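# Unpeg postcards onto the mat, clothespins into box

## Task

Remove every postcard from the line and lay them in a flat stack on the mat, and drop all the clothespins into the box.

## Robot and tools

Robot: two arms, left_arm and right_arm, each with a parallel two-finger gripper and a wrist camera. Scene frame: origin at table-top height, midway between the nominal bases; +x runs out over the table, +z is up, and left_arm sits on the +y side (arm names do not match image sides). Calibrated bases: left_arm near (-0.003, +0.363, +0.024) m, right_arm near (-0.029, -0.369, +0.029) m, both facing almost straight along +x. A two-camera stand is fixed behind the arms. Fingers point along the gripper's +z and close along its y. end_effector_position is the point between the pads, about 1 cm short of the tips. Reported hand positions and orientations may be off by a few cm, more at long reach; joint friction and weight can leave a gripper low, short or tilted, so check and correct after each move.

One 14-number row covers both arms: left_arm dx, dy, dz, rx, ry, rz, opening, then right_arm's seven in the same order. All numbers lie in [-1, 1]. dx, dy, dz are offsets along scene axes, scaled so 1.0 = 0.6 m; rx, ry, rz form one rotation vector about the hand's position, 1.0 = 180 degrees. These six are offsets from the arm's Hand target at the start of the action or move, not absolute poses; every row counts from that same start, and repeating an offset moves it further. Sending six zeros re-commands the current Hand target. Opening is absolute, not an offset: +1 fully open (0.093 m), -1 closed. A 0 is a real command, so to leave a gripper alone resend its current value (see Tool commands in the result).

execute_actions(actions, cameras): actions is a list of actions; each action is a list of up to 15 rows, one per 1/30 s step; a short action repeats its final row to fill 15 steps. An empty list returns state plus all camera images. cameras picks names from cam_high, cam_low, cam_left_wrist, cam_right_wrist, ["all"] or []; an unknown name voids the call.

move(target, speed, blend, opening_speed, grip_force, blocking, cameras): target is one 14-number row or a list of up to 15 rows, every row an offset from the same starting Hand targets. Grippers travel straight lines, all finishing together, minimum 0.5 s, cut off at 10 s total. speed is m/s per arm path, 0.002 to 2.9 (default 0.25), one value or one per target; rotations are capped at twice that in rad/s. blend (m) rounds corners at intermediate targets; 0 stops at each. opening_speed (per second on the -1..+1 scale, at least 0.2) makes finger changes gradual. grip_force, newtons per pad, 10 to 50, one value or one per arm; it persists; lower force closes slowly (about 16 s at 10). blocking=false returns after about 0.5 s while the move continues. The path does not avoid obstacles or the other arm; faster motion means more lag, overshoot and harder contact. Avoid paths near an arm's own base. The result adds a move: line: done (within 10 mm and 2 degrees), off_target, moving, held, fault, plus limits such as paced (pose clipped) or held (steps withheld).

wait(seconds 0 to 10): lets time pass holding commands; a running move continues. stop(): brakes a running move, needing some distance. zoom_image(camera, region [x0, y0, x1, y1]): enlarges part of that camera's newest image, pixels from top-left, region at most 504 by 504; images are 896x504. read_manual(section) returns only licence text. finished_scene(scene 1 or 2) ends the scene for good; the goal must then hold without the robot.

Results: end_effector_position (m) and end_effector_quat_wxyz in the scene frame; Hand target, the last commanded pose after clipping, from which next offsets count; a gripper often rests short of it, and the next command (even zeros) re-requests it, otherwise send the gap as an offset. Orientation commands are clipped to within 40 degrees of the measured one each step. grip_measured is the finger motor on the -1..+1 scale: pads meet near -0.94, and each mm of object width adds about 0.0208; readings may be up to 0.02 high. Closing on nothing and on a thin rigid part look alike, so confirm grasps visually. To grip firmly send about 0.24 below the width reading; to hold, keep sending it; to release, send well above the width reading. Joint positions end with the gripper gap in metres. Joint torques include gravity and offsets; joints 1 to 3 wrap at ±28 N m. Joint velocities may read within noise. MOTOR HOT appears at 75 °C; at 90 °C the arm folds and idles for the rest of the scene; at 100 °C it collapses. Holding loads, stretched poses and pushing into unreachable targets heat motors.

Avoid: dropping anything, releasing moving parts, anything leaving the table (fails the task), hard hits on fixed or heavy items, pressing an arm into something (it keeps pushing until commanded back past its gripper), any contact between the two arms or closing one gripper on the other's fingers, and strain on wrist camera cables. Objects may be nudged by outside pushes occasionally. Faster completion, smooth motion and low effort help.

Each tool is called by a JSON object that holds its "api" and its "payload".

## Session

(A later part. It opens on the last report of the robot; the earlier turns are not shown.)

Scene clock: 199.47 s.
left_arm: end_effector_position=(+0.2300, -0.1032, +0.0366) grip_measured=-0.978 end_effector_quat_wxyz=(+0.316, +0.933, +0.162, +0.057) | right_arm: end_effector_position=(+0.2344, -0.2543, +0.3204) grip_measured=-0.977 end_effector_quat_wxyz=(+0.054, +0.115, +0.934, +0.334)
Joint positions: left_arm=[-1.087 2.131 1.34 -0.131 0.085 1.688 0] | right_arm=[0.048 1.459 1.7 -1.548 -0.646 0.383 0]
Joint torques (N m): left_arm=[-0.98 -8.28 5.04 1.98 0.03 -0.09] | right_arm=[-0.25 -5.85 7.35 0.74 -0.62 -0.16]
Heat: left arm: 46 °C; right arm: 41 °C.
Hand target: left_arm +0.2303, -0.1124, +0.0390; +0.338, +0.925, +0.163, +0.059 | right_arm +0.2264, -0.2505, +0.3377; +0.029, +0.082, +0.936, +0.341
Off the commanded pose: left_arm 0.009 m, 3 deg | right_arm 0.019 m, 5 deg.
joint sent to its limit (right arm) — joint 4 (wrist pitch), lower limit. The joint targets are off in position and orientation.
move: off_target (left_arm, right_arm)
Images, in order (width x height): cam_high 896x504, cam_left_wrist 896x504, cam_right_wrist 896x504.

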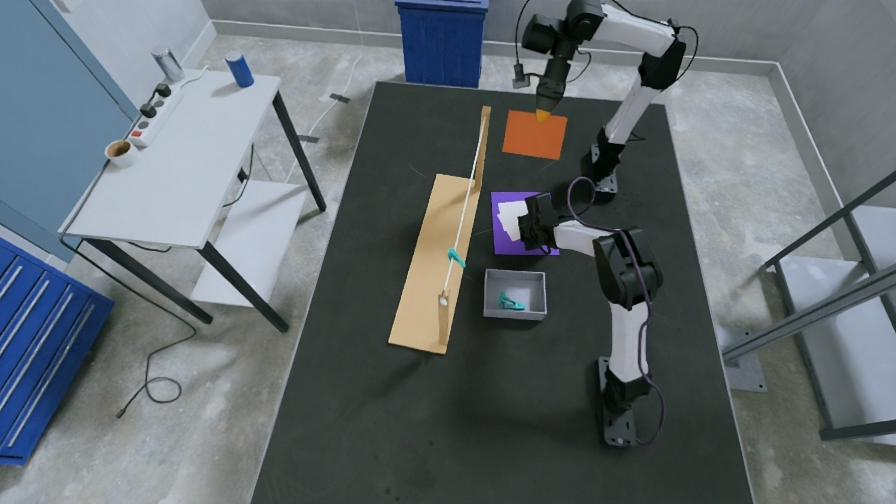

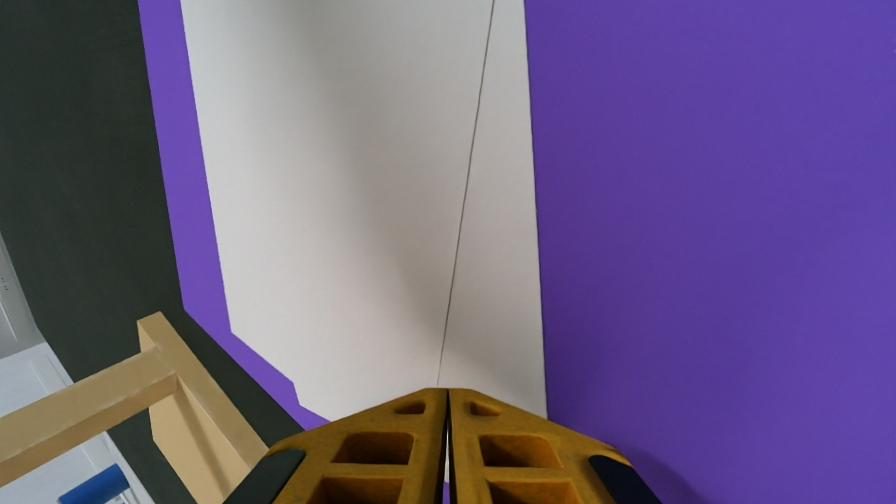

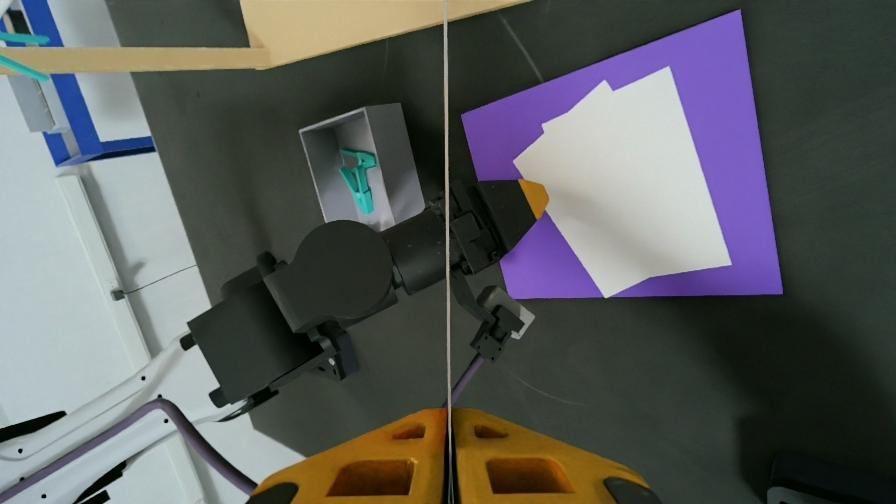

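{"api": "move", "payload": {"target": [[0,0.012,-0.035,0,0,0,-1,0,0,0,0,0,0,-1],[0.05,0.012,-0.035,0,0,0,-1,0,0,0,0,0,0,-1]], "speed": 0.05, "cameras": ["cam_left_wrist","cam_right_wrist"]}}

Scene clock: 201.57 s.
left_arm: end_effector_position=(+0.2539, -0.1050, +0.0247) grip_measured=-0.978 end_effector_quat_wxyz=(+0.343, +0.923, +0.162, +0.064) | right_arm: end_effector_position=(+0.2344, -0.2543, +0.3204) grip_measured=-0.977 end_effector_quat_wxyz=(+0.054, +0.115, +0.934, +0.334)
Joint positions: left_arm=[-1.039 2.182 1.326 -0.01 0.116 1.718 0] | right_arm=[0.048 1.459 1.7 -1.548 -0.646 0.383 0]
Joint torques (N m): left_arm=[0.28 -6.86 7.61 1.35 0.18 0.18] | right_arm=[-0.21 -5.87 7.34 0.74 -0.62 -0.16]
Heat: left arm: 46 °C; right arm: 41 °C.
Hand target: left_arm +0.2603, -0.1052, +0.0180; +0.338, +0.925, +0.163, +0.059 | right_arm +0.2264, -0.2505, +0.3377; +0.029, +0.082, +0.936, +0.341
Off the commanded pose: left_arm 0.009 m, 1 deg | right_arm 0.019 m, 5 deg.
joint sent to its limit (right arm) — joint 4 (wrist pitch), lower limit. The joint targets are off in position and orientation.
move: off_target (right_arm)
Images, in order (width x height): cam_left_wrist 896x504, cam_right_wrist 896x504.

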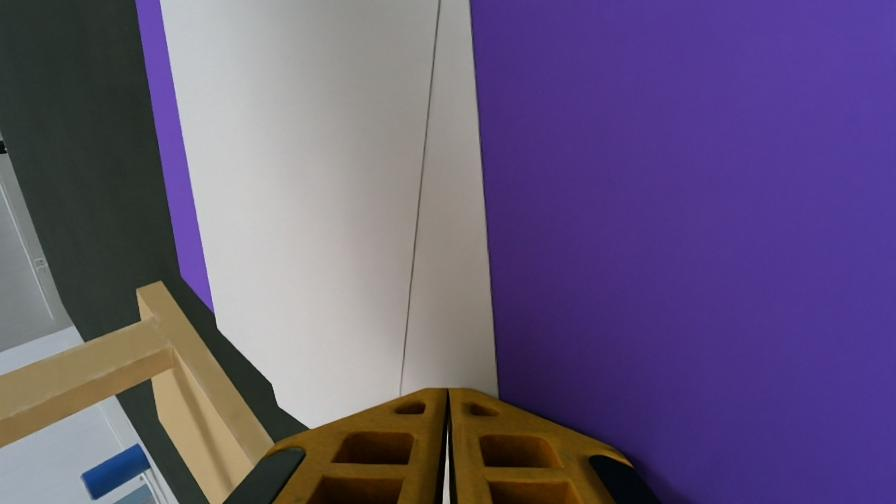

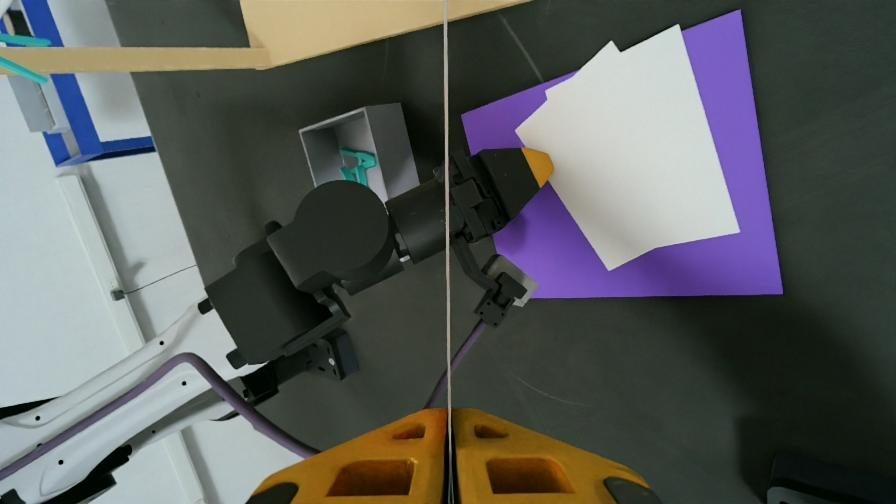

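{"api": "move", "payload": {"target": [[-0.045,0,0,0,0,0,-1,0,0,0,0,0,0,-1]], "speed": 0.05, "cameras": ["cam_left_wrist","cam_right_wrist"]}}

Scene clock: 203.10 s.
left_arm: end_effector_position=(+0.2490, -0.1098, +0.0245) grip_measured=-0.978 end_effector_quat_wxyz=(+0.350, +0.919, +0.163, +0.075) | right_arm: end_effector_position=(+0.2344, -0.2543, +0.3204) grip_measured=-0.977 end_effector_quat_wxyz=(+0.054, +0.115, +0.934, +0.334)
Joint positions: left_arm=[-1.061 2.182 1.309 0.03 0.087 1.702 0] | right_arm=[0.048 1.459 1.7 -1.548 -0.646 0.383 0]
Joint torques (N m): left_arm=[-1.37 -9.99 3.51 1.34 0.08 -0.12] | right_arm=[-0.23 -5.86 7.36 0.74 -0.61 -0.15]
Heat: left arm: 46 °C; right arm: 41 °C.
Hand target: left_arm +0.2333, -0.1052, +0.0180; +0.338, +0.925, +0.163, +0.059 | right_arm +0.2264, -0.2505, +0.3377; +0.029, +0.082, +0.936, +0.341
Off the commanded pose: left_arm 0.018 m, 2 deg | right_arm 0.019 m, 5 deg.
joint sent to its limit (right arm) — joint 4 (wrist pitch), lower limit. The joint targets are off in position and orientation.
move: off_target (left_arm, right_arm)
Images, in order (width x height): cam_left_wrist 896x504, cam_right_wrist 896x504.

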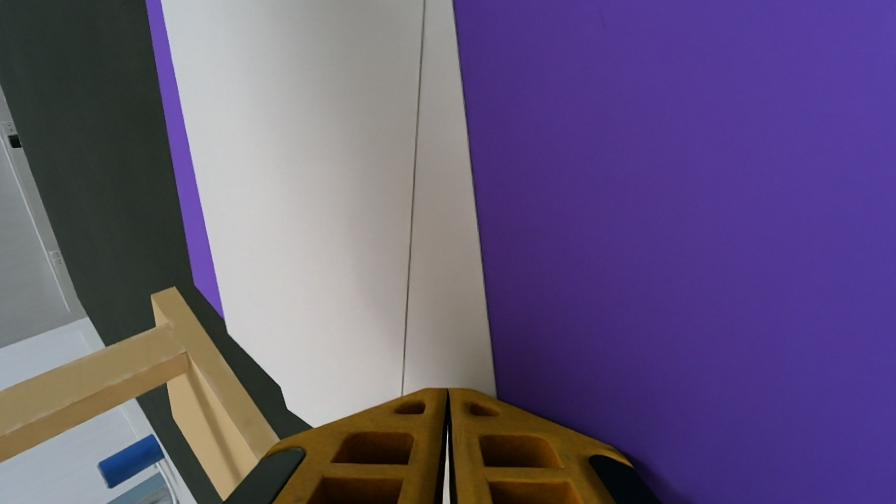

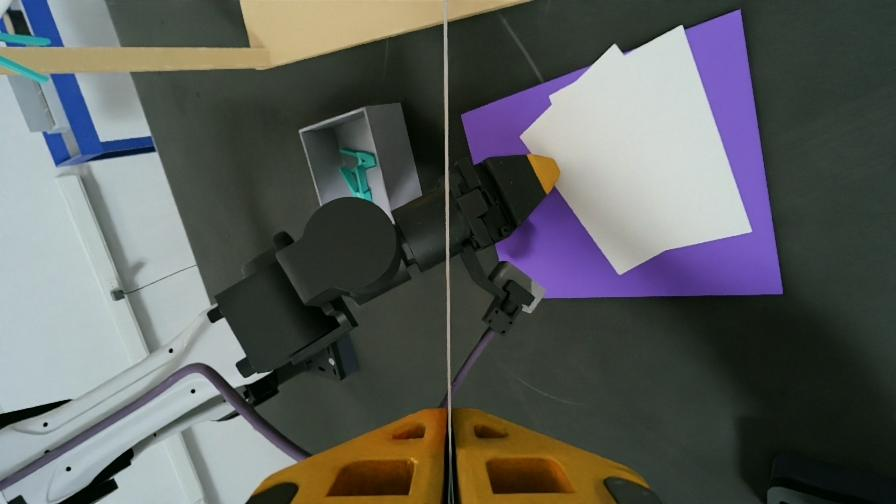

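{"api": "move", "payload": {"target": [-0.045,0,0,0,0,0,-1,0,0,0,0,0,0,-1], "speed": 0.08, "cameras": ["cam_right_wrist"]}}

Scene clock: 205.13 s.
left_arm: end_effector_position=(+0.2204, -0.1139, +0.0237) grip_measured=-0.978 end_effector_quat_wxyz=(+0.355, +0.918, +0.161, +0.074) | right_arm: end_effector_position=(+0.2344, -0.2543, +0.3204) grip_measured=-0.977 end_effector_quat_wxyz=(+0.054, +0.115, +0.934, +0.334)
Joint positions: left_arm=[-1.123 2.153 1.246 0.076 0.05 1.658 0] | right_arm=[0.048 1.459 1.7 -1.548 -0.646 0.383 0]
Joint torques (N m): left_arm=[-1.11 -10.28 3.28 1.22 0.05 -0.12] | right_arm=[-0.27 -5.83 7.34 0.74 -0.62 -0.18]
Heat: left arm: 45 °C; right arm: 40 °C.
Hand target: left_arm +0.2063, -0.1052, +0.0180; +0.338, +0.925, +0.163, +0.059 | right_arm +0.2264, -0.2505, +0.3377; +0.029, +0.082, +0.936, +0.341
Off the commanded pose: left_arm 0.018 m, 3 deg | right_arm 0.019 m, 5 deg.
joint sent to its limit (right arm) — joint 4 (wrist pitch), lower limit. The joint targets are off in position and orientation.
move: off_target (left_arm, right_arm)
Images, in order (width x height): cam_right_wrist 896x504.

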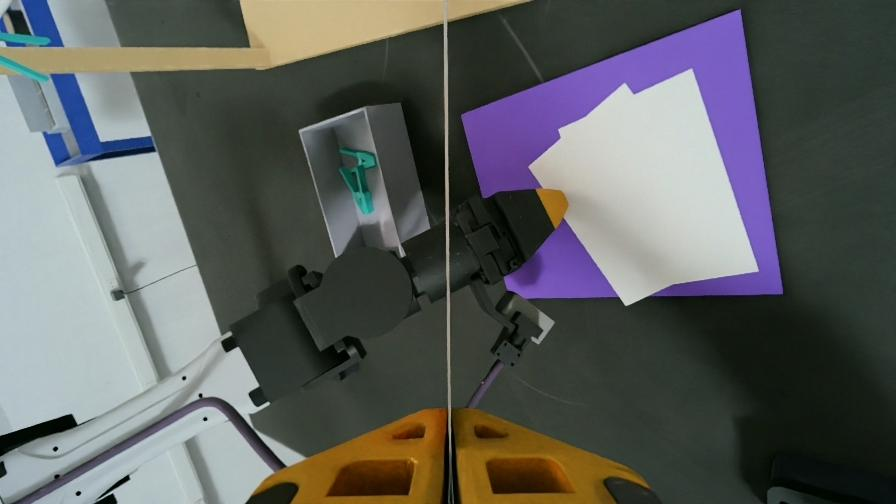

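{"api": "move", "payload": {"target": [0.055,0,0,0,0,0,-1,0,0,0,0,0,0,-1], "speed": 0.08, "cameras": ["cam_right_wrist"]}}

Scene clock: 206.70 s.
left_arm: end_effector_position=(+0.2440, -0.1043, +0.0254) grip_measured=-0.978 end_effector_quat_wxyz=(+0.356, +0.916, +0.169, +0.075) | right_arm: end_effector_position=(+0.2344, -0.2543, +0.3204) grip_measured=-0.977 end_effector_quat_wxyz=(+0.054, +0.115, +0.934, +0.334)
Joint positions: left_arm=[-1.065 2.156 1.259 0.067 0.082 1.685 0] | right_arm=[0.048 1.459 1.7 -1.548 -0.646 0.383 0]
Joint torques (N m): left_arm=[-0.08 -7.31 8.09 0.98 0.26 0.17] | right_arm=[-0.24 -5.91 7.38 0.74 -0.62 -0.17]
Heat: left arm: 46 °C; right arm: 40 °C.
Hand target: left_arm +0.2393, -0.1052, +0.0180; +0.338, +0.925, +0.163, +0.059 | right_arm +0.2264, -0.2505, +0.3377; +0.029, +0.082, +0.936, +0.341
Off the commanded pose: left_arm 0.009 m, 3 deg | right_arm 0.019 m, 5 deg.
joint sent to its limit (right arm) — joint 4 (wrist pitch), lower limit. The joint targets are off in position and orientation.
move: off_target (left_arm, right_arm)
Images, in order (width x height): cam_right_wrist 896x504.

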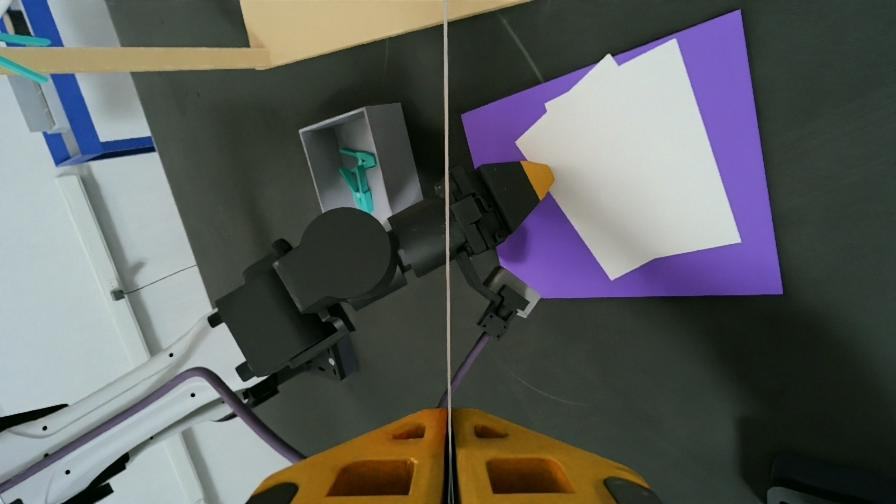

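{"api": "zoom_image", "payload": {"camera": "cam_right_wrist", "region": [450, 0, 800, 310]}}

Scaled by 1.440 from the camera's 896x504 image, which has a finer 1280x720 frame.

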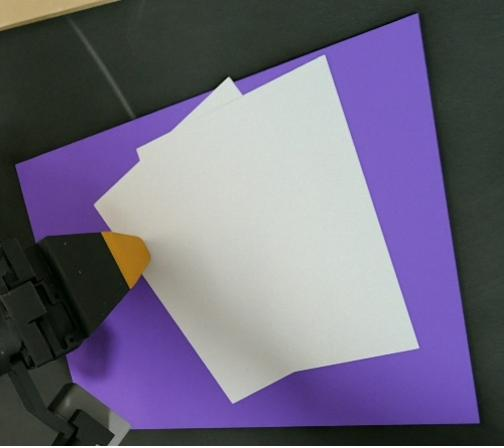

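{"api": "move", "payload": {"target": [[0,0,0.06,0,0,0,-1,0,0,0,0,0,0,-1],[-0.1,-0.068,0.06,0,0,0,-1,0,0,0,0,0,0,-1],[-0.1,-0.068,0.015,0,0,0,-1,0,0,0,0,0,0,-1]], "speed": 0.1, "cameras": ["cam_right_wrist"]}}

Scene clock: 210.60 s.
left_arm: end_effector_position=(+0.1746, -0.1373, +0.0247) grip_measured=-0.978 end_effector_quat_wxyz=(+0.320, +0.933, +0.155, +0.060) | right_arm: end_effector_position=(+0.2344, -0.2543, +0.3204) grip_measured=-0.977 end_effector_quat_wxyz=(+0.054, +0.115, +0.934, +0.334)
Joint positions: left_arm=[-1.239 2.181 1.358 -0.085 -0.007 1.583 0] | right_arm=[0.048 1.459 1.7 -1.548 -0.646 0.383 0]
Joint torques (N m): left_arm=[-0.44 -7.86 6.52 1.8 -0.02 -0.1] | right_arm=[-0.24 -5.89 7.36 0.74 -0.62 -0.16]
Heat: left arm: 46 °C; right arm: 40 °C.
Hand target: left_arm +0.1793, -0.1460, +0.0270; +0.338, +0.925, +0.163, +0.059 | right_arm +0.2264, -0.2505, +0.3377; +0.029, +0.082, +0.936, +0.341
Off the commanded pose: left_arm 0.010 m, 2 deg | right_arm 0.019 m, 5 deg.
joint sent to its limit (right arm) — joint 4 (wrist pitch), lower limit. The joint targets are off in position and orientation.
move: off_target (right_arm)
Images, in order (width x height): cam_right_wrist 896x504.

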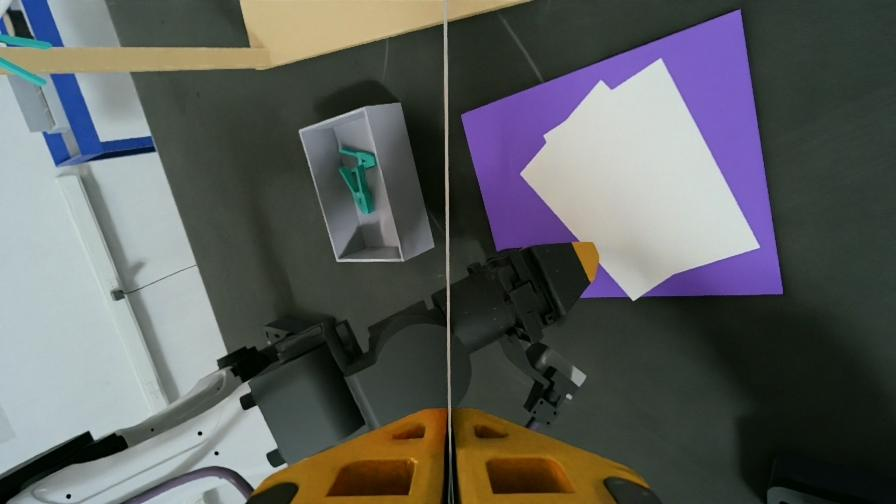

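{"api": "move", "payload": {"target": [0.015,0.06,-0.013,0,0,0,-1,0,0,0,0,0,0,-1], "speed": 0.08, "cameras": ["cam_right_wrist"]}}

Scene clock: 212.00 s.
left_arm: end_effector_position=(+0.1853, -0.1245, +0.0240) grip_measured=-0.978 end_effector_quat_wxyz=(+0.355, +0.920, +0.158, +0.059) | right_arm: end_effector_position=(+0.2344, -0.2543, +0.3204) grip_measured=-0.977 end_effector_quat_wxyz=(+0.054, +0.115, +0.934, +0.334)
Joint positions: left_arm=[-1.2 2.141 1.231 0.074 0.027 1.596 0] | right_arm=[0.048 1.459 1.7 -1.548 -0.646 0.383 0]
Joint torques (N m): left_arm=[0.47 -10.21 3.32 1.26 0.07 0.19] | right_arm=[-0.2 -5.96 7.31 0.74 -0.63 -0.17]
Heat: left arm: 46 °C; right arm: 40 °C.
Hand target: left_arm +0.1883, -0.1100, +0.0192; +0.338, +0.925, +0.163, +0.059 | right_arm +0.2264, -0.2505, +0.3377; +0.029, +0.082, +0.936, +0.341
Off the commanded pose: left_arm 0.016 m, 2 deg | right_arm 0.019 m, 5 deg.
joint sent to its limit (right arm) — joint 4 (wrist pitch), lower limit. The joint targets are off in position and orientation.
move: off_target (left_arm, right_arm)
Images, in order (width x height): cam_right_wrist 896x504.

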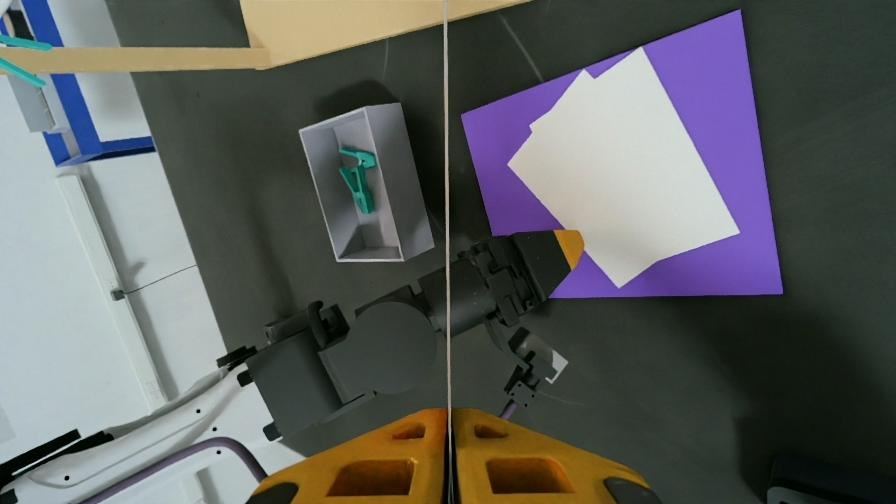

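{"api": "move", "payload": {"target": [-0.02,0.05,0,0,0,0,-1,0,0,0,0,0,0,-1], "speed": 0.08, "cameras": ["cam_right_wrist"]}}

Scene clock: 213.23 s.
left_arm: end_effector_position=(+0.1767, -0.0929, +0.0227) grip_measured=-0.978 end_effector_quat_wxyz=(+0.352, +0.920, +0.161, +0.064) | right_arm: end_effector_position=(+0.2344, -0.2543, +0.3204) grip_measured=-0.977 end_effector_quat_wxyz=(+0.054, +0.115, +0.934, +0.334)
Joint positions: left_arm=[-1.196 2.049 1.072 0.139 0.019 1.598 0] | right_arm=[0.048 1.459 1.7 -1.548 -0.646 0.383 0]
Joint torques (N m): left_arm=[0.18 -9.55 3.12 1.26 0.08 0.17] | right_arm=[-0.21 -5.9 7.31 0.75 -0.61 -0.16]
Heat: left arm: 45 °C; right arm: 40 °C.
Hand target: left_arm +0.1763, -0.0800, +0.0192; +0.338, +0.925, +0.163, +0.059 | right_arm +0.2264, -0.2505, +0.3377; +0.029, +0.082, +0.936, +0.341
Off the commanded pose: left_arm 0.013 m, 2 deg | right_arm 0.019 m, 5 deg.
joint sent to its limit (right arm) — joint 4 (wrist pitch), lower limit. The joint targets are off in position and orientation.
move: off_target (left_arm, right_arm)
Images, in order (width x height): cam_right_wrist 896x504.

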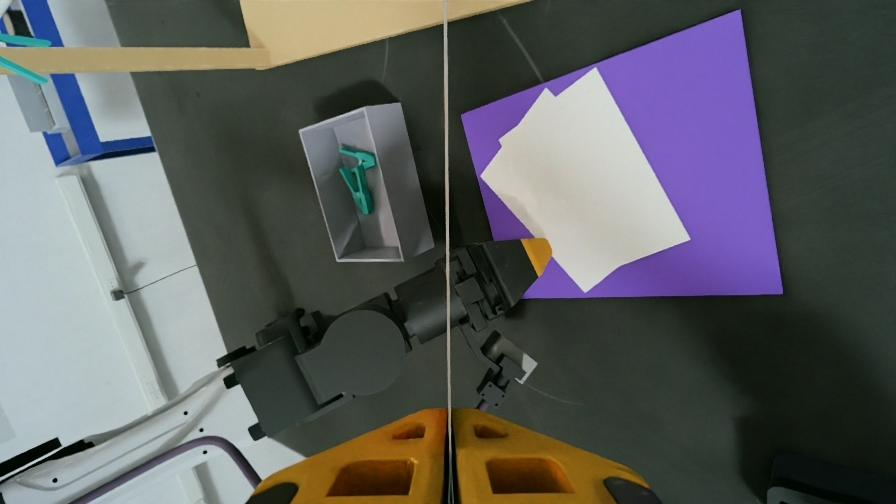

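{"api": "move", "payload": {"target": [[0,0,0.06,0,0,0,-1,0,0,0,0,0,0,-1],[0.17,-0.04,0.06,0,0,0,-1,0,0,0,0,0,0,-1],[0.17,-0.04,0.012,0,0,0,-1,0,0,0,0,0,0,-1]], "speed": 0.12, "cameras": ["cam_right_wrist"]}}

{"api": "move", "payload": {"target": [0,-0.06,-0.015,0,0,0,-1,0,0,0,0,0,0,-1], "speed": 0.08, "cameras": ["cam_right_wrist"]}}

Scene clock: 216.67 s.
left_arm: end_effector_position=(+0.2798, -0.0935, +0.0261) grip_measured=-0.978 end_effector_quat_wxyz=(+0.321, +0.928, +0.176, +0.066) | right_arm: end_effector_position=(+0.2344, -0.2543, +0.3204) grip_measured=-0.977 end_effector_quat_wxyz=(+0.054, +0.115, +0.934, +0.334)
Joint positions: left_arm=[-0.984 2.202 1.401 -0.113 0.125 1.747 0] | right_arm=[0.048 1.459 1.7 -1.548 -0.646 0.383 0]
Joint torques (N m): left_arm=[-0.25 -7.91 6.58 1.74 0.35 0.19] | right_arm=[-0.21 -5.89 7.36 0.74 -0.63 -0.15]
Heat: left arm: 46 °C; right arm: 40 °C.
Hand target: left_arm +0.2783, -0.1040, +0.0264; +0.338, +0.925, +0.163, +0.059 | right_arm +0.2264, -0.2505, +0.3377; +0.029, +0.082, +0.936, +0.341
Off the commanded pose: left_arm 0.011 m, 3 deg | right_arm 0.019 m, 5 deg.
joint sent to its limit (right arm) — joint 4 (wrist pitch), lower limit. The joint targets are off in position and orientation.
move: off_target (left_arm, right_arm)
Images, in order (width x height): cam_right_wrist 896x504.

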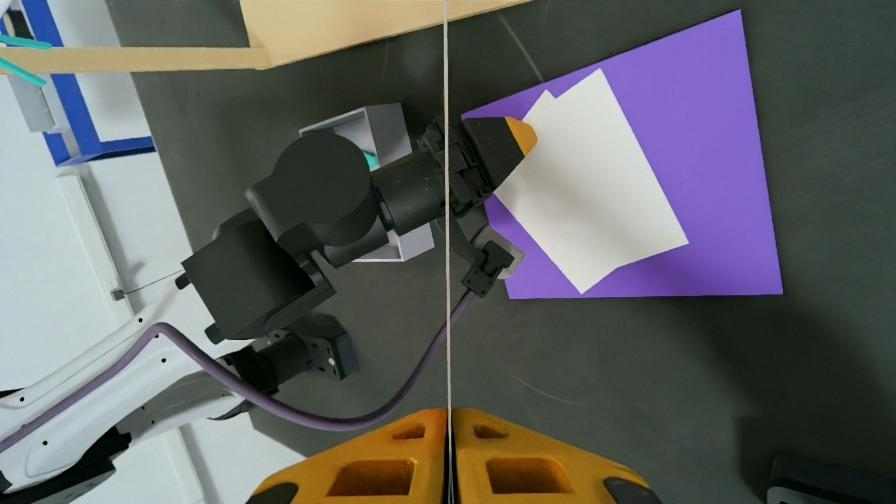

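Scene clock: 217.83 s.
left_arm: end_effector_position=(+0.2828, -0.1342, +0.0261) grip_measured=-0.978 end_effector_quat_wxyz=(+0.344, +0.923, +0.160, +0.068) | right_arm: end_effector_position=(+0.2344, -0.2543, +0.3204) grip_measured=-0.977 end_effector_quat_wxyz=(+0.054, +0.115, +0.934, +0.334)
Joint positions: left_arm=[-1.019 2.306 1.55 -0.107 0.125 1.739 0] | right_arm=[0.048 1.459 1.7 -1.548 -0.646 0.383 0]
Joint torques (N m): left_arm=[-0.98 -7.69 8.05 1.34 0.05 -0.11] | right_arm=[-0.21 -5.86 7.35 0.74 -0.62 -0.15]
Heat: left arm: 46 °C; right arm: 40 °C.
Hand target: left_arm +0.2783, -0.1400, +0.0174; +0.338, +0.925, +0.163, +0.059 | right_arm +0.2264, -0.2505, +0.3377; +0.029, +0.082, +0.936, +0.341
Off the commanded pose: left_arm 0.011 m, 1 deg | right_arm 0.019 m, 5 deg.
joint sent to its limit (right arm) — joint 4 (wrist pitch), lower limit. The joint targets are off in position and orientation.
move: off_target (left_arm, right_arm)
Images, in order (width x height): cam_right_wrist 896x504.

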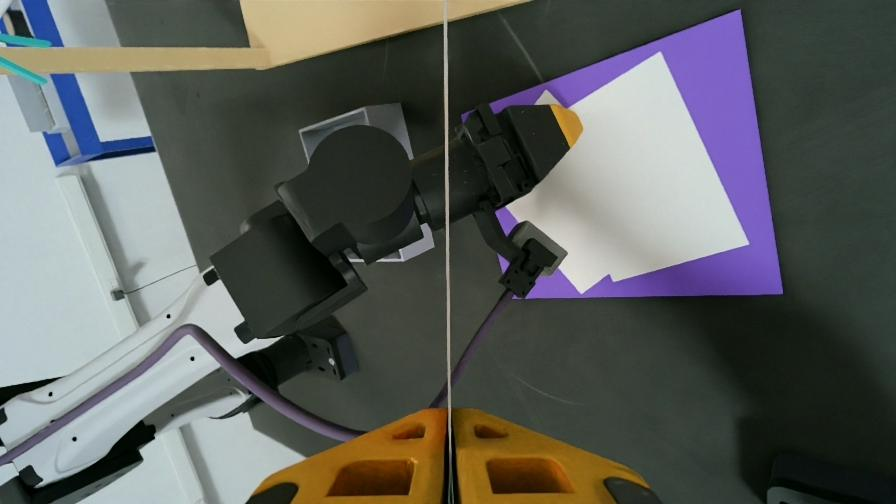

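{"api": "move", "payload": {"target": [[0,0,0.05,0,0,0,-1,0,0,0,0,0,0,-1],[-0.09,0.066,0.05,0,0,0,-1,0,0,0,0,0,0,-1],[-0.09,0.066,0.01,0,0,0,-1,0,0,0,0,0,0,-1]], "speed": 0.12, "cameras": ["cam_right_wrist"]}}

Scene clock: 220.70 s.
left_arm: end_effector_position=(+0.2226, -0.0966, +0.0254) grip_measured=-0.978 end_effector_quat_wxyz=(+0.324, +0.931, +0.156, +0.058) | right_arm: end_effector_position=(+0.2344, -0.2543, +0.3204) grip_measured=-0.977 end_effector_quat_wxyz=(+0.054, +0.115, +0.934, +0.334)
Joint positions: left_arm=[-1.093 2.121 1.256 -0.039 0.087 1.692 0] | right_arm=[0.048 1.459 1.7 -1.548 -0.646 0.383 0]
Joint torques (N m): left_arm=[-0.84 -7.86 4.48 1.9 0 -0.11] | right_arm=[-0.16 -5.91 7.28 0.73 -0.6 -0.17]
Heat: left arm: 46 °C; right arm: 40 °C.
Hand target: left_arm +0.2243, -0.1004, +0.0234; +0.338, +0.925, +0.163, +0.059 | right_arm +0.2264, -0.2505, +0.3377; +0.029, +0.082, +0.936, +0.341
Off the commanded pose: left_arm 0.005 m, 2 deg | right_arm 0.019 m, 5 deg.
joint sent to its limit (right arm) — joint 4 (wrist pitch), lower limit. The joint targets are off in position and orientation.
move: off_target (right_arm)
Images, in order (width x height): cam_right_wrist 896x504.

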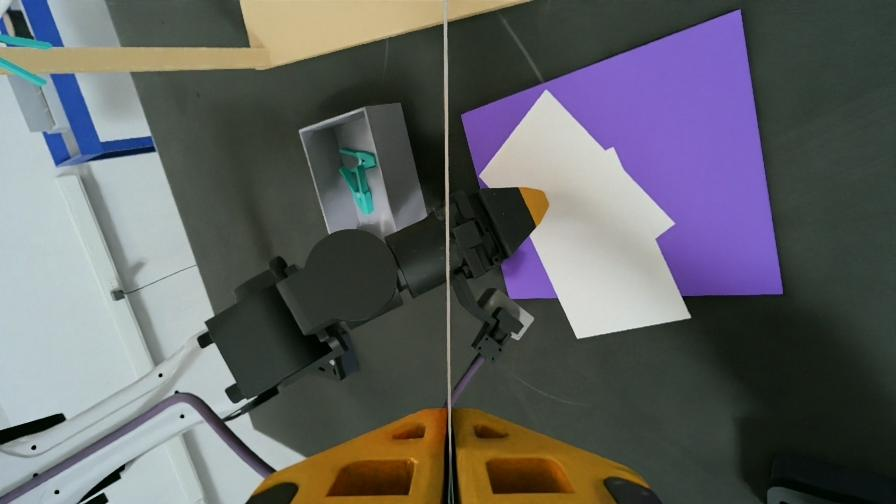

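{"api": "zoom_image", "payload": {"camera": "cam_right_wrist", "region": [450, 70, 750, 350]}}

Scaled by 1.680 from the camera's 896x504 image, which has a finer 1280x720 frame.

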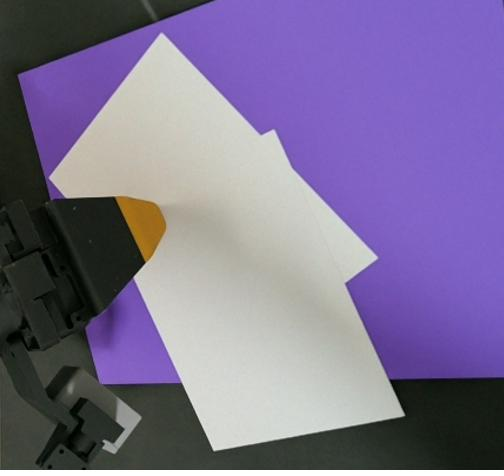

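{"api": "move", "payload": {"target": [0.10,-0.045,-0.006,0,0,0,-1,0,0,0,0,0,0,-1], "speed": 0.08, "cameras": ["cam_right_wrist"]}}

Scene clock: 222.57 s.
left_arm: end_effector_position=(+0.2848, -0.1289, +0.0264) grip_measured=-0.978 end_effector_quat_wxyz=(+0.354, +0.917, +0.166, +0.075) | right_arm: end_effector_position=(+0.2344, -0.2543, +0.3204) grip_measured=-0.977 end_effector_quat_wxyz=(+0.054, +0.115, +0.934, +0.334)
Joint positions: left_arm=[-1.013 2.286 1.498 -0.05 0.119 1.731 0] | right_arm=[0.048 1.459 1.7 -1.548 -0.646 0.383 0]
Joint torques (N m): left_arm=[0.23 -8.32 8.58 0.96 0.29 0.19] | right_arm=[-0.23 -5.87 7.36 0.74 -0.62 -0.15]
Heat: left arm: 46 °C; right arm: 40 °C.
Hand target: left_arm +0.2843, -0.1274, +0.0198; +0.338, +0.925, +0.163, +0.059 | right_arm +0.2264, -0.2505, +0.3377; +0.029, +0.082, +0.936, +0.341
Off the commanded pose: left_arm 0.007 m, 3 deg | right_arm 0.019 m, 5 deg.
joint sent to its limit (right arm) — joint 4 (wrist pitch), lower limit. The joint targets are off in position and orientation.
move: off_target (left_arm, right_arm)
Images, in order (width x height): cam_right_wrist 896x504.

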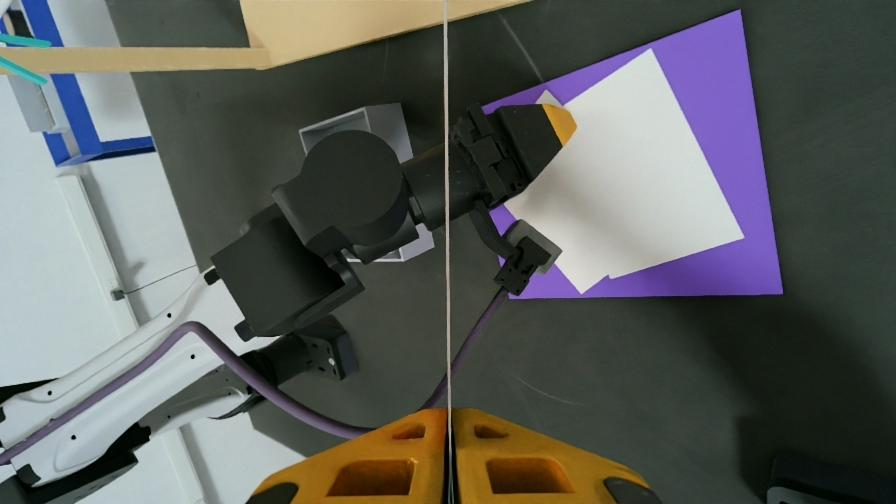

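{"api": "move", "payload": {"target": [0,0.0,0.15,0,0,0,-1,0,0,0,0,0,0,-1], "speed": 0.15, "cameras": ["cam_right_wrist"]}}

Scene clock: 227.73 s.
left_arm: end_effector_position=(+0.2809, -0.1226, +0.0767) grip_measured=-0.978 end_effector_quat_wxyz=(+0.315, +0.932, +0.171, +0.059) | right_arm: end_effector_position=(+0.2344, -0.2543, +0.3204) grip_measured=-0.977 end_effector_quat_wxyz=(+0.054, +0.115, +0.934, +0.334)
Joint positions: left_arm=[-1.013 2.214 1.654 -0.369 0.119 1.731 0] | right_arm=[0.048 1.459 1.7 -1.548 -0.646 0.383 0]
Joint torques (N m): left_arm=[0.14 -13.09 9.42 1.08 0.28 0.21] | right_arm=[-0.2 -5.89 7.32 0.74 -0.62 -0.17]
Heat: left arm: 47 °C; right arm: 40 °C.
Hand target: left_arm +0.2843, -0.1274, +0.1098; +0.338, +0.925, +0.163, +0.059 | right_arm +0.2264, -0.2505, +0.3377; +0.029, +0.082, +0.936, +0.341
Off the commanded pose: left_arm 0.034 m, 3 deg | right_arm 0.019 m, 5 deg.
joint sent to its limit (right arm) — joint 4 (wrist pitch), lower limit. The joint targets are off in position and orientation.
move: off_target (left_arm, right_arm)
Images, in order (width x height): cam_right_wrist 896x504.

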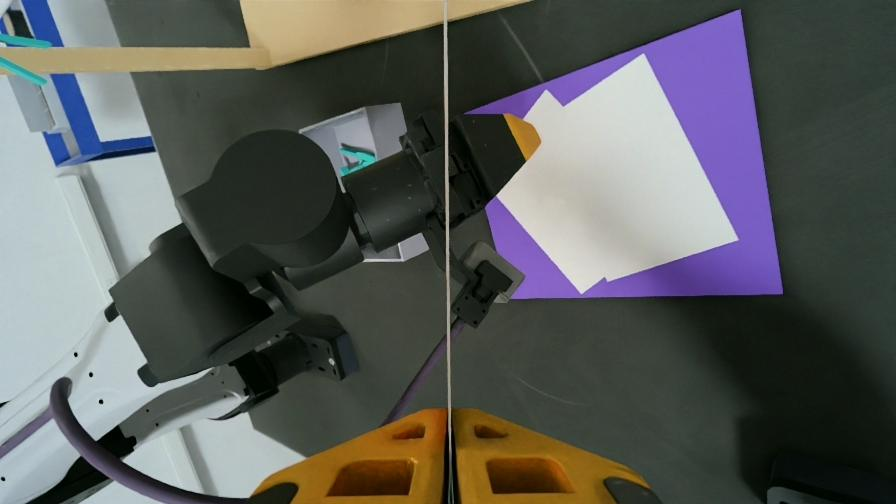

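{"api": "move", "payload": {"target": [[-0.067,0.072,0.01,0,0,0,-1,0,0,0,0,0,0,-1],[-0.067,0.072,-0.14,0,0,0,-1,0,0,0,0,0,0,-1]], "speed": 0.12, "cameras": ["cam_right_wrist"]}}

Scene clock: 230.43 s.
left_arm: end_effector_position=(+0.2458, -0.0759, +0.0259) grip_measured=-0.978 end_effector_quat_wxyz=(+0.318, +0.931, +0.166, +0.059) | right_arm: end_effector_position=(+0.2344, -0.2543, +0.3204) grip_measured=-0.977 end_effector_quat_wxyz=(+0.054, +0.115, +0.934, +0.334)
Joint positions: left_arm=[-1.022 2.102 1.237 -0.056 0.119 1.731 0] | right_arm=[0.048 1.459 1.7 -1.548 -0.646 0.383 0]
Joint torques (N m): left_arm=[-0.96 -7.71 4.4 1.96 0.09 -0.02] | right_arm=[-0.24 -5.89 7.34 0.74 -0.61 -0.16]
Heat: left arm: 46 °C; right arm: 40 °C.
Hand target: left_arm +0.2441, -0.0842, +0.0258; +0.338, +0.925, +0.163, +0.059 | right_arm +0.2264, -0.2505, +0.3377; +0.029, +0.082, +0.936, +0.341
Off the commanded pose: left_arm 0.009 m, 2 deg | right_arm 0.019 m, 5 deg.
joint sent to its limit (right arm) — joint 4 (wrist pitch), lower limit. The joint targets are off in position and orientation.
move: off_target (right_arm)
Images, in order (width x height): cam_right_wrist 896x504.

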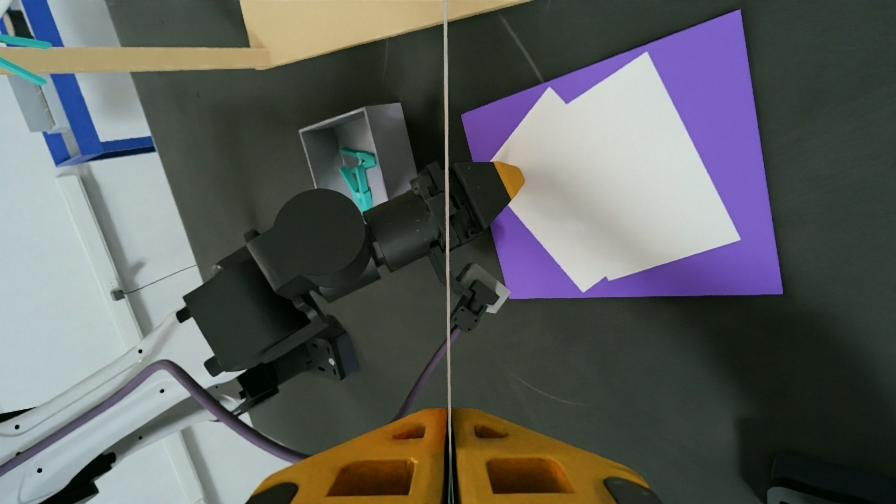

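{"api": "move", "payload": {"target": [0.0,-0.04,-0.008,0,0,0,-1,0,0,0,0,0,0,-1], "speed": 0.08, "cameras": ["cam_right_wrist"]}}

Scene clock: 231.63 s.
left_arm: end_effector_position=(+0.2471, -0.0984, +0.0246) grip_measured=-0.978 end_effector_quat_wxyz=(+0.334, +0.926, +0.162, +0.064) | right_arm: end_effector_position=(+0.2344, -0.2543, +0.3204) grip_measured=-0.977 end_effector_quat_wxyz=(+0.054, +0.115, +0.934, +0.334)
Joint positions: left_arm=[-1.047 2.158 1.297 -0.022 0.107 1.716 0] | right_arm=[0.048 1.459 1.7 -1.548 -0.646 0.383 0]
Joint torques (N m): left_arm=[-1.09 -6.72 7.61 1.51 0.03 -0.11] | right_arm=[-0.24 -5.89 7.31 0.74 -0.63 -0.16]
Heat: left arm: 46 °C; right arm: 40 °C.
Hand target: left_arm +0.2441, -0.1082, +0.0210; +0.338, +0.925, +0.163, +0.059 | right_arm +0.2264, -0.2505, +0.3377; +0.029, +0.082, +0.936, +0.341
Off the commanded pose: left_arm 0.011 m, 1 deg | right_arm 0.019 m, 5 deg.
joint sent to its limit (right arm) — joint 4 (wrist pitch), lower limit. The joint targets are off in position and orientation.
move: off_target (left_arm, right_arm)
Images, in order (width x height): cam_right_wrist 896x504.

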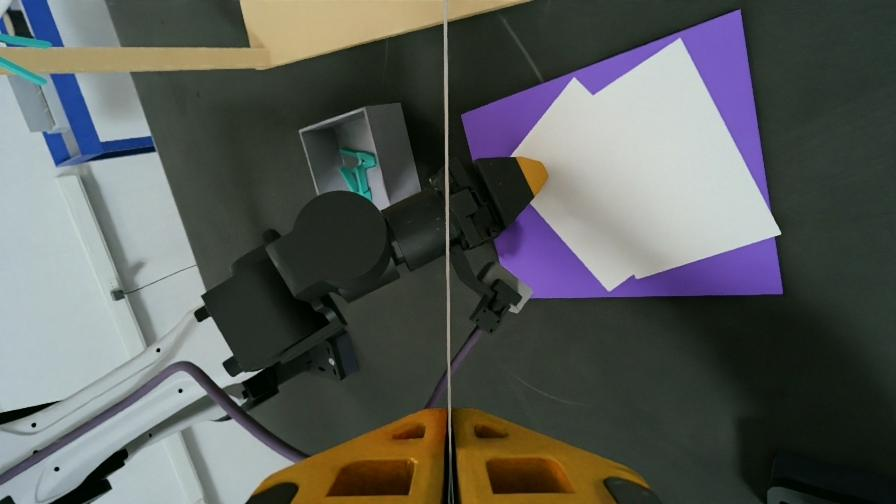

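{"api": "move", "payload": {"target": [[0,0,0.12,0,0,0,-1,0,0,0,0,0,0,-1],[0.062,-0.075,0.12,0,0,0,-1,0,0,0,0,0,0,-1],[0.062,-0.06,0.008,0,0,0,-1,0,0,0,0,0,0,-1]], "speed": 0.12, "cameras": ["cam_right_wrist"]}}

Scene clock: 235.47 s.
left_arm: end_effector_position=(+0.2756, -0.1402, +0.0283) grip_measured=-0.978 end_effector_quat_wxyz=(+0.319, +0.931, +0.167, +0.059) | right_arm: end_effector_position=(+0.2344, -0.2543, +0.3204) grip_measured=-0.977 end_effector_quat_wxyz=(+0.054, +0.115, +0.934, +0.334)
Joint positions: left_arm=[-1.041 2.328 1.638 -0.228 0.107 1.716 0] | right_arm=[0.048 1.459 1.7 -1.548 -0.646 0.383 0]
Joint torques (N m): left_arm=[0.2 -9.33 4.77 1.97 0.24 0.19] | right_arm=[-0.21 -5.86 7.34 0.74 -0.62 -0.17]
Heat: left arm: 47 °C; right arm: 40 °C.
Hand target: left_arm +0.2813, -0.1442, +0.0258; +0.338, +0.925, +0.163, +0.059 | right_arm +0.2264, -0.2505, +0.3377; +0.029, +0.082, +0.936, +0.341
Off the commanded pose: left_arm 0.007 m, 2 deg | right_arm 0.019 m, 5 deg.
joint sent to its limit (right arm) — joint 4 (wrist pitch), lower limit. The joint targets are off in position and orientation.
move: off_target (right_arm)
Images, in order (width x height): cam_right_wrist 896x504.

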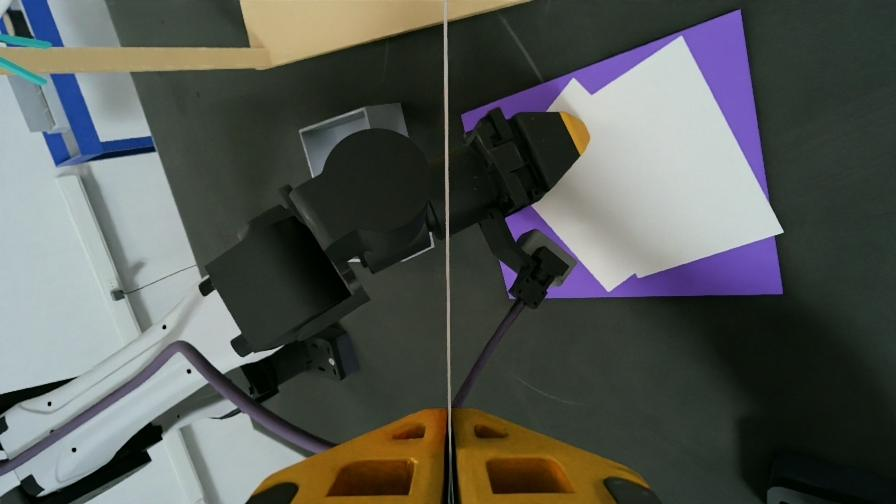

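{"api": "move", "payload": {"target": [-0.005,0.045,-0.006,0,0,0,-1,0,0,0,0,0,0,-1], "speed": 0.08, "cameras": ["cam_right_wrist"]}}

Scene clock: 236.60 s.
left_arm: end_effector_position=(+0.2788, -0.1318, +0.0260) grip_measured=-0.978 end_effector_quat_wxyz=(+0.354, +0.919, +0.159, +0.066) | right_arm: end_effector_position=(+0.2344, -0.2543, +0.3204) grip_measured=-0.977 end_effector_quat_wxyz=(+0.054, +0.115, +0.934, +0.334)
Joint positions: left_arm=[-1.021 2.288 1.503 -0.059 0.133 1.733 0] | right_arm=[0.048 1.459 1.7 -1.548 -0.646 0.383 0]
Joint torques (N m): left_arm=[0.46 -11.66 3.6 1.21 0.15 0.19] | right_arm=[-0.21 -5.96 7.34 0.74 -0.6 -0.16]
Heat: left arm: 46 °C; right arm: 40 °C.
Hand target: left_arm +0.2783, -0.1172, +0.0222; +0.338, +0.925, +0.163, +0.059 | right_arm +0.2264, -0.2505, +0.3377; +0.029, +0.082, +0.936, +0.341
Off the commanded pose: left_arm 0.015 m, 2 deg | right_arm 0.019 m, 5 deg.
joint sent to its limit (right arm) — joint 4 (wrist pitch), lower limit. The joint targets are off in position and orientation.
move: off_target (left_arm, right_arm)
Images, in order (width x height): cam_right_wrist 896x504.

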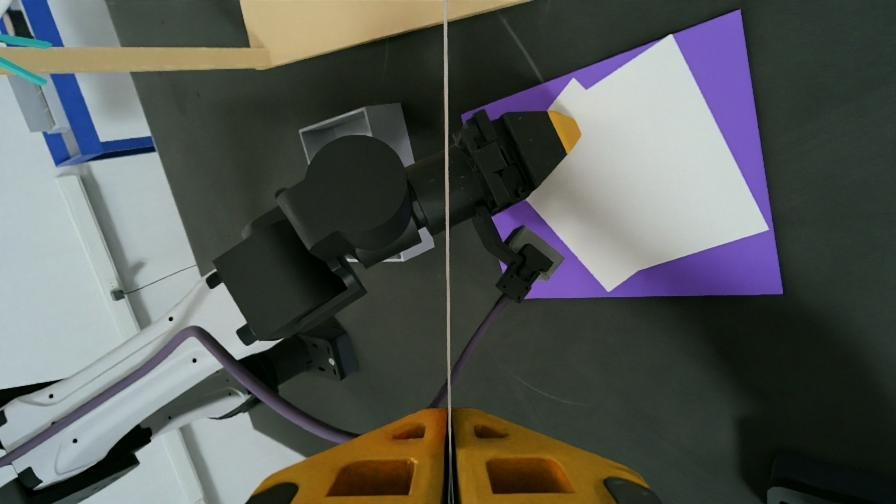

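{"api": "move", "payload": {"target": [-0.04,0.02,0,0,0,0,-1,0,0,0,0,0,0,-1], "speed": 0.08, "cameras": ["cam_right_wrist"]}}

Scene clock: 237.70 s.
left_arm: end_effector_position=(+0.2671, -0.1127, +0.0258) grip_measured=-0.978 end_effector_quat_wxyz=(+0.353, +0.919, +0.160, +0.069) | right_arm: end_effector_position=(+0.2344, -0.2543, +0.3204) grip_measured=-0.977 end_effector_quat_wxyz=(+0.054, +0.115, +0.934, +0.334)
Joint positions: left_arm=[-1.022 2.216 1.372 0.001 0.127 1.733 0] | right_arm=[0.048 1.459 1.7 -1.548 -0.646 0.383 0]
Joint torques (N m): left_arm=[-1.13 -11.19 3.49 1.21 -0.02 -0.09] | right_arm=[-0.24 -5.91 7.34 0.74 -0.62 -0.17]
Heat: left arm: 46 °C; right arm: 40 °C.
Hand target: left_arm +0.2543, -0.1052, +0.0222; +0.338, +0.925, +0.163, +0.059 | right_arm +0.2264, -0.2505, +0.3377; +0.029, +0.082, +0.936, +0.341
Off the commanded pose: left_arm 0.015 m, 2 deg | right_arm 0.019 m, 5 deg.
joint sent to its limit (right arm) — joint 4 (wrist pitch), lower limit. The joint targets are off in position and orientation.
move: off_target (left_arm, right_arm)
Images, in order (width x height): cam_right_wrist 896x504.

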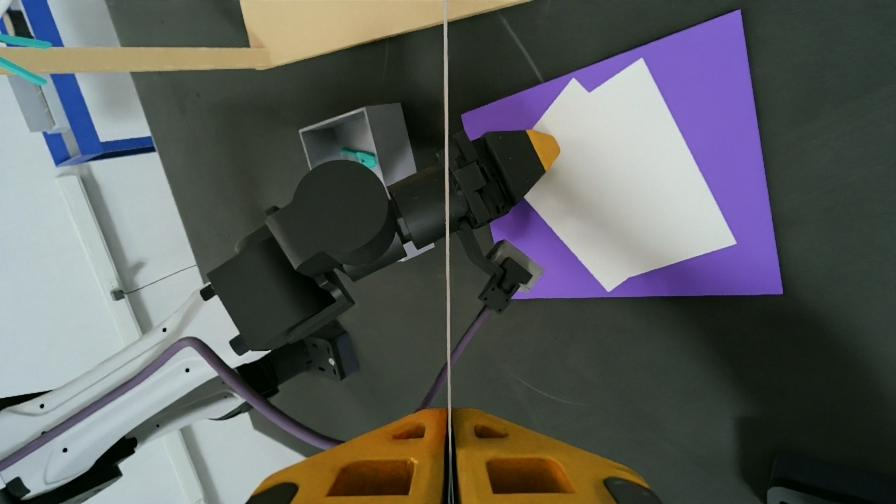

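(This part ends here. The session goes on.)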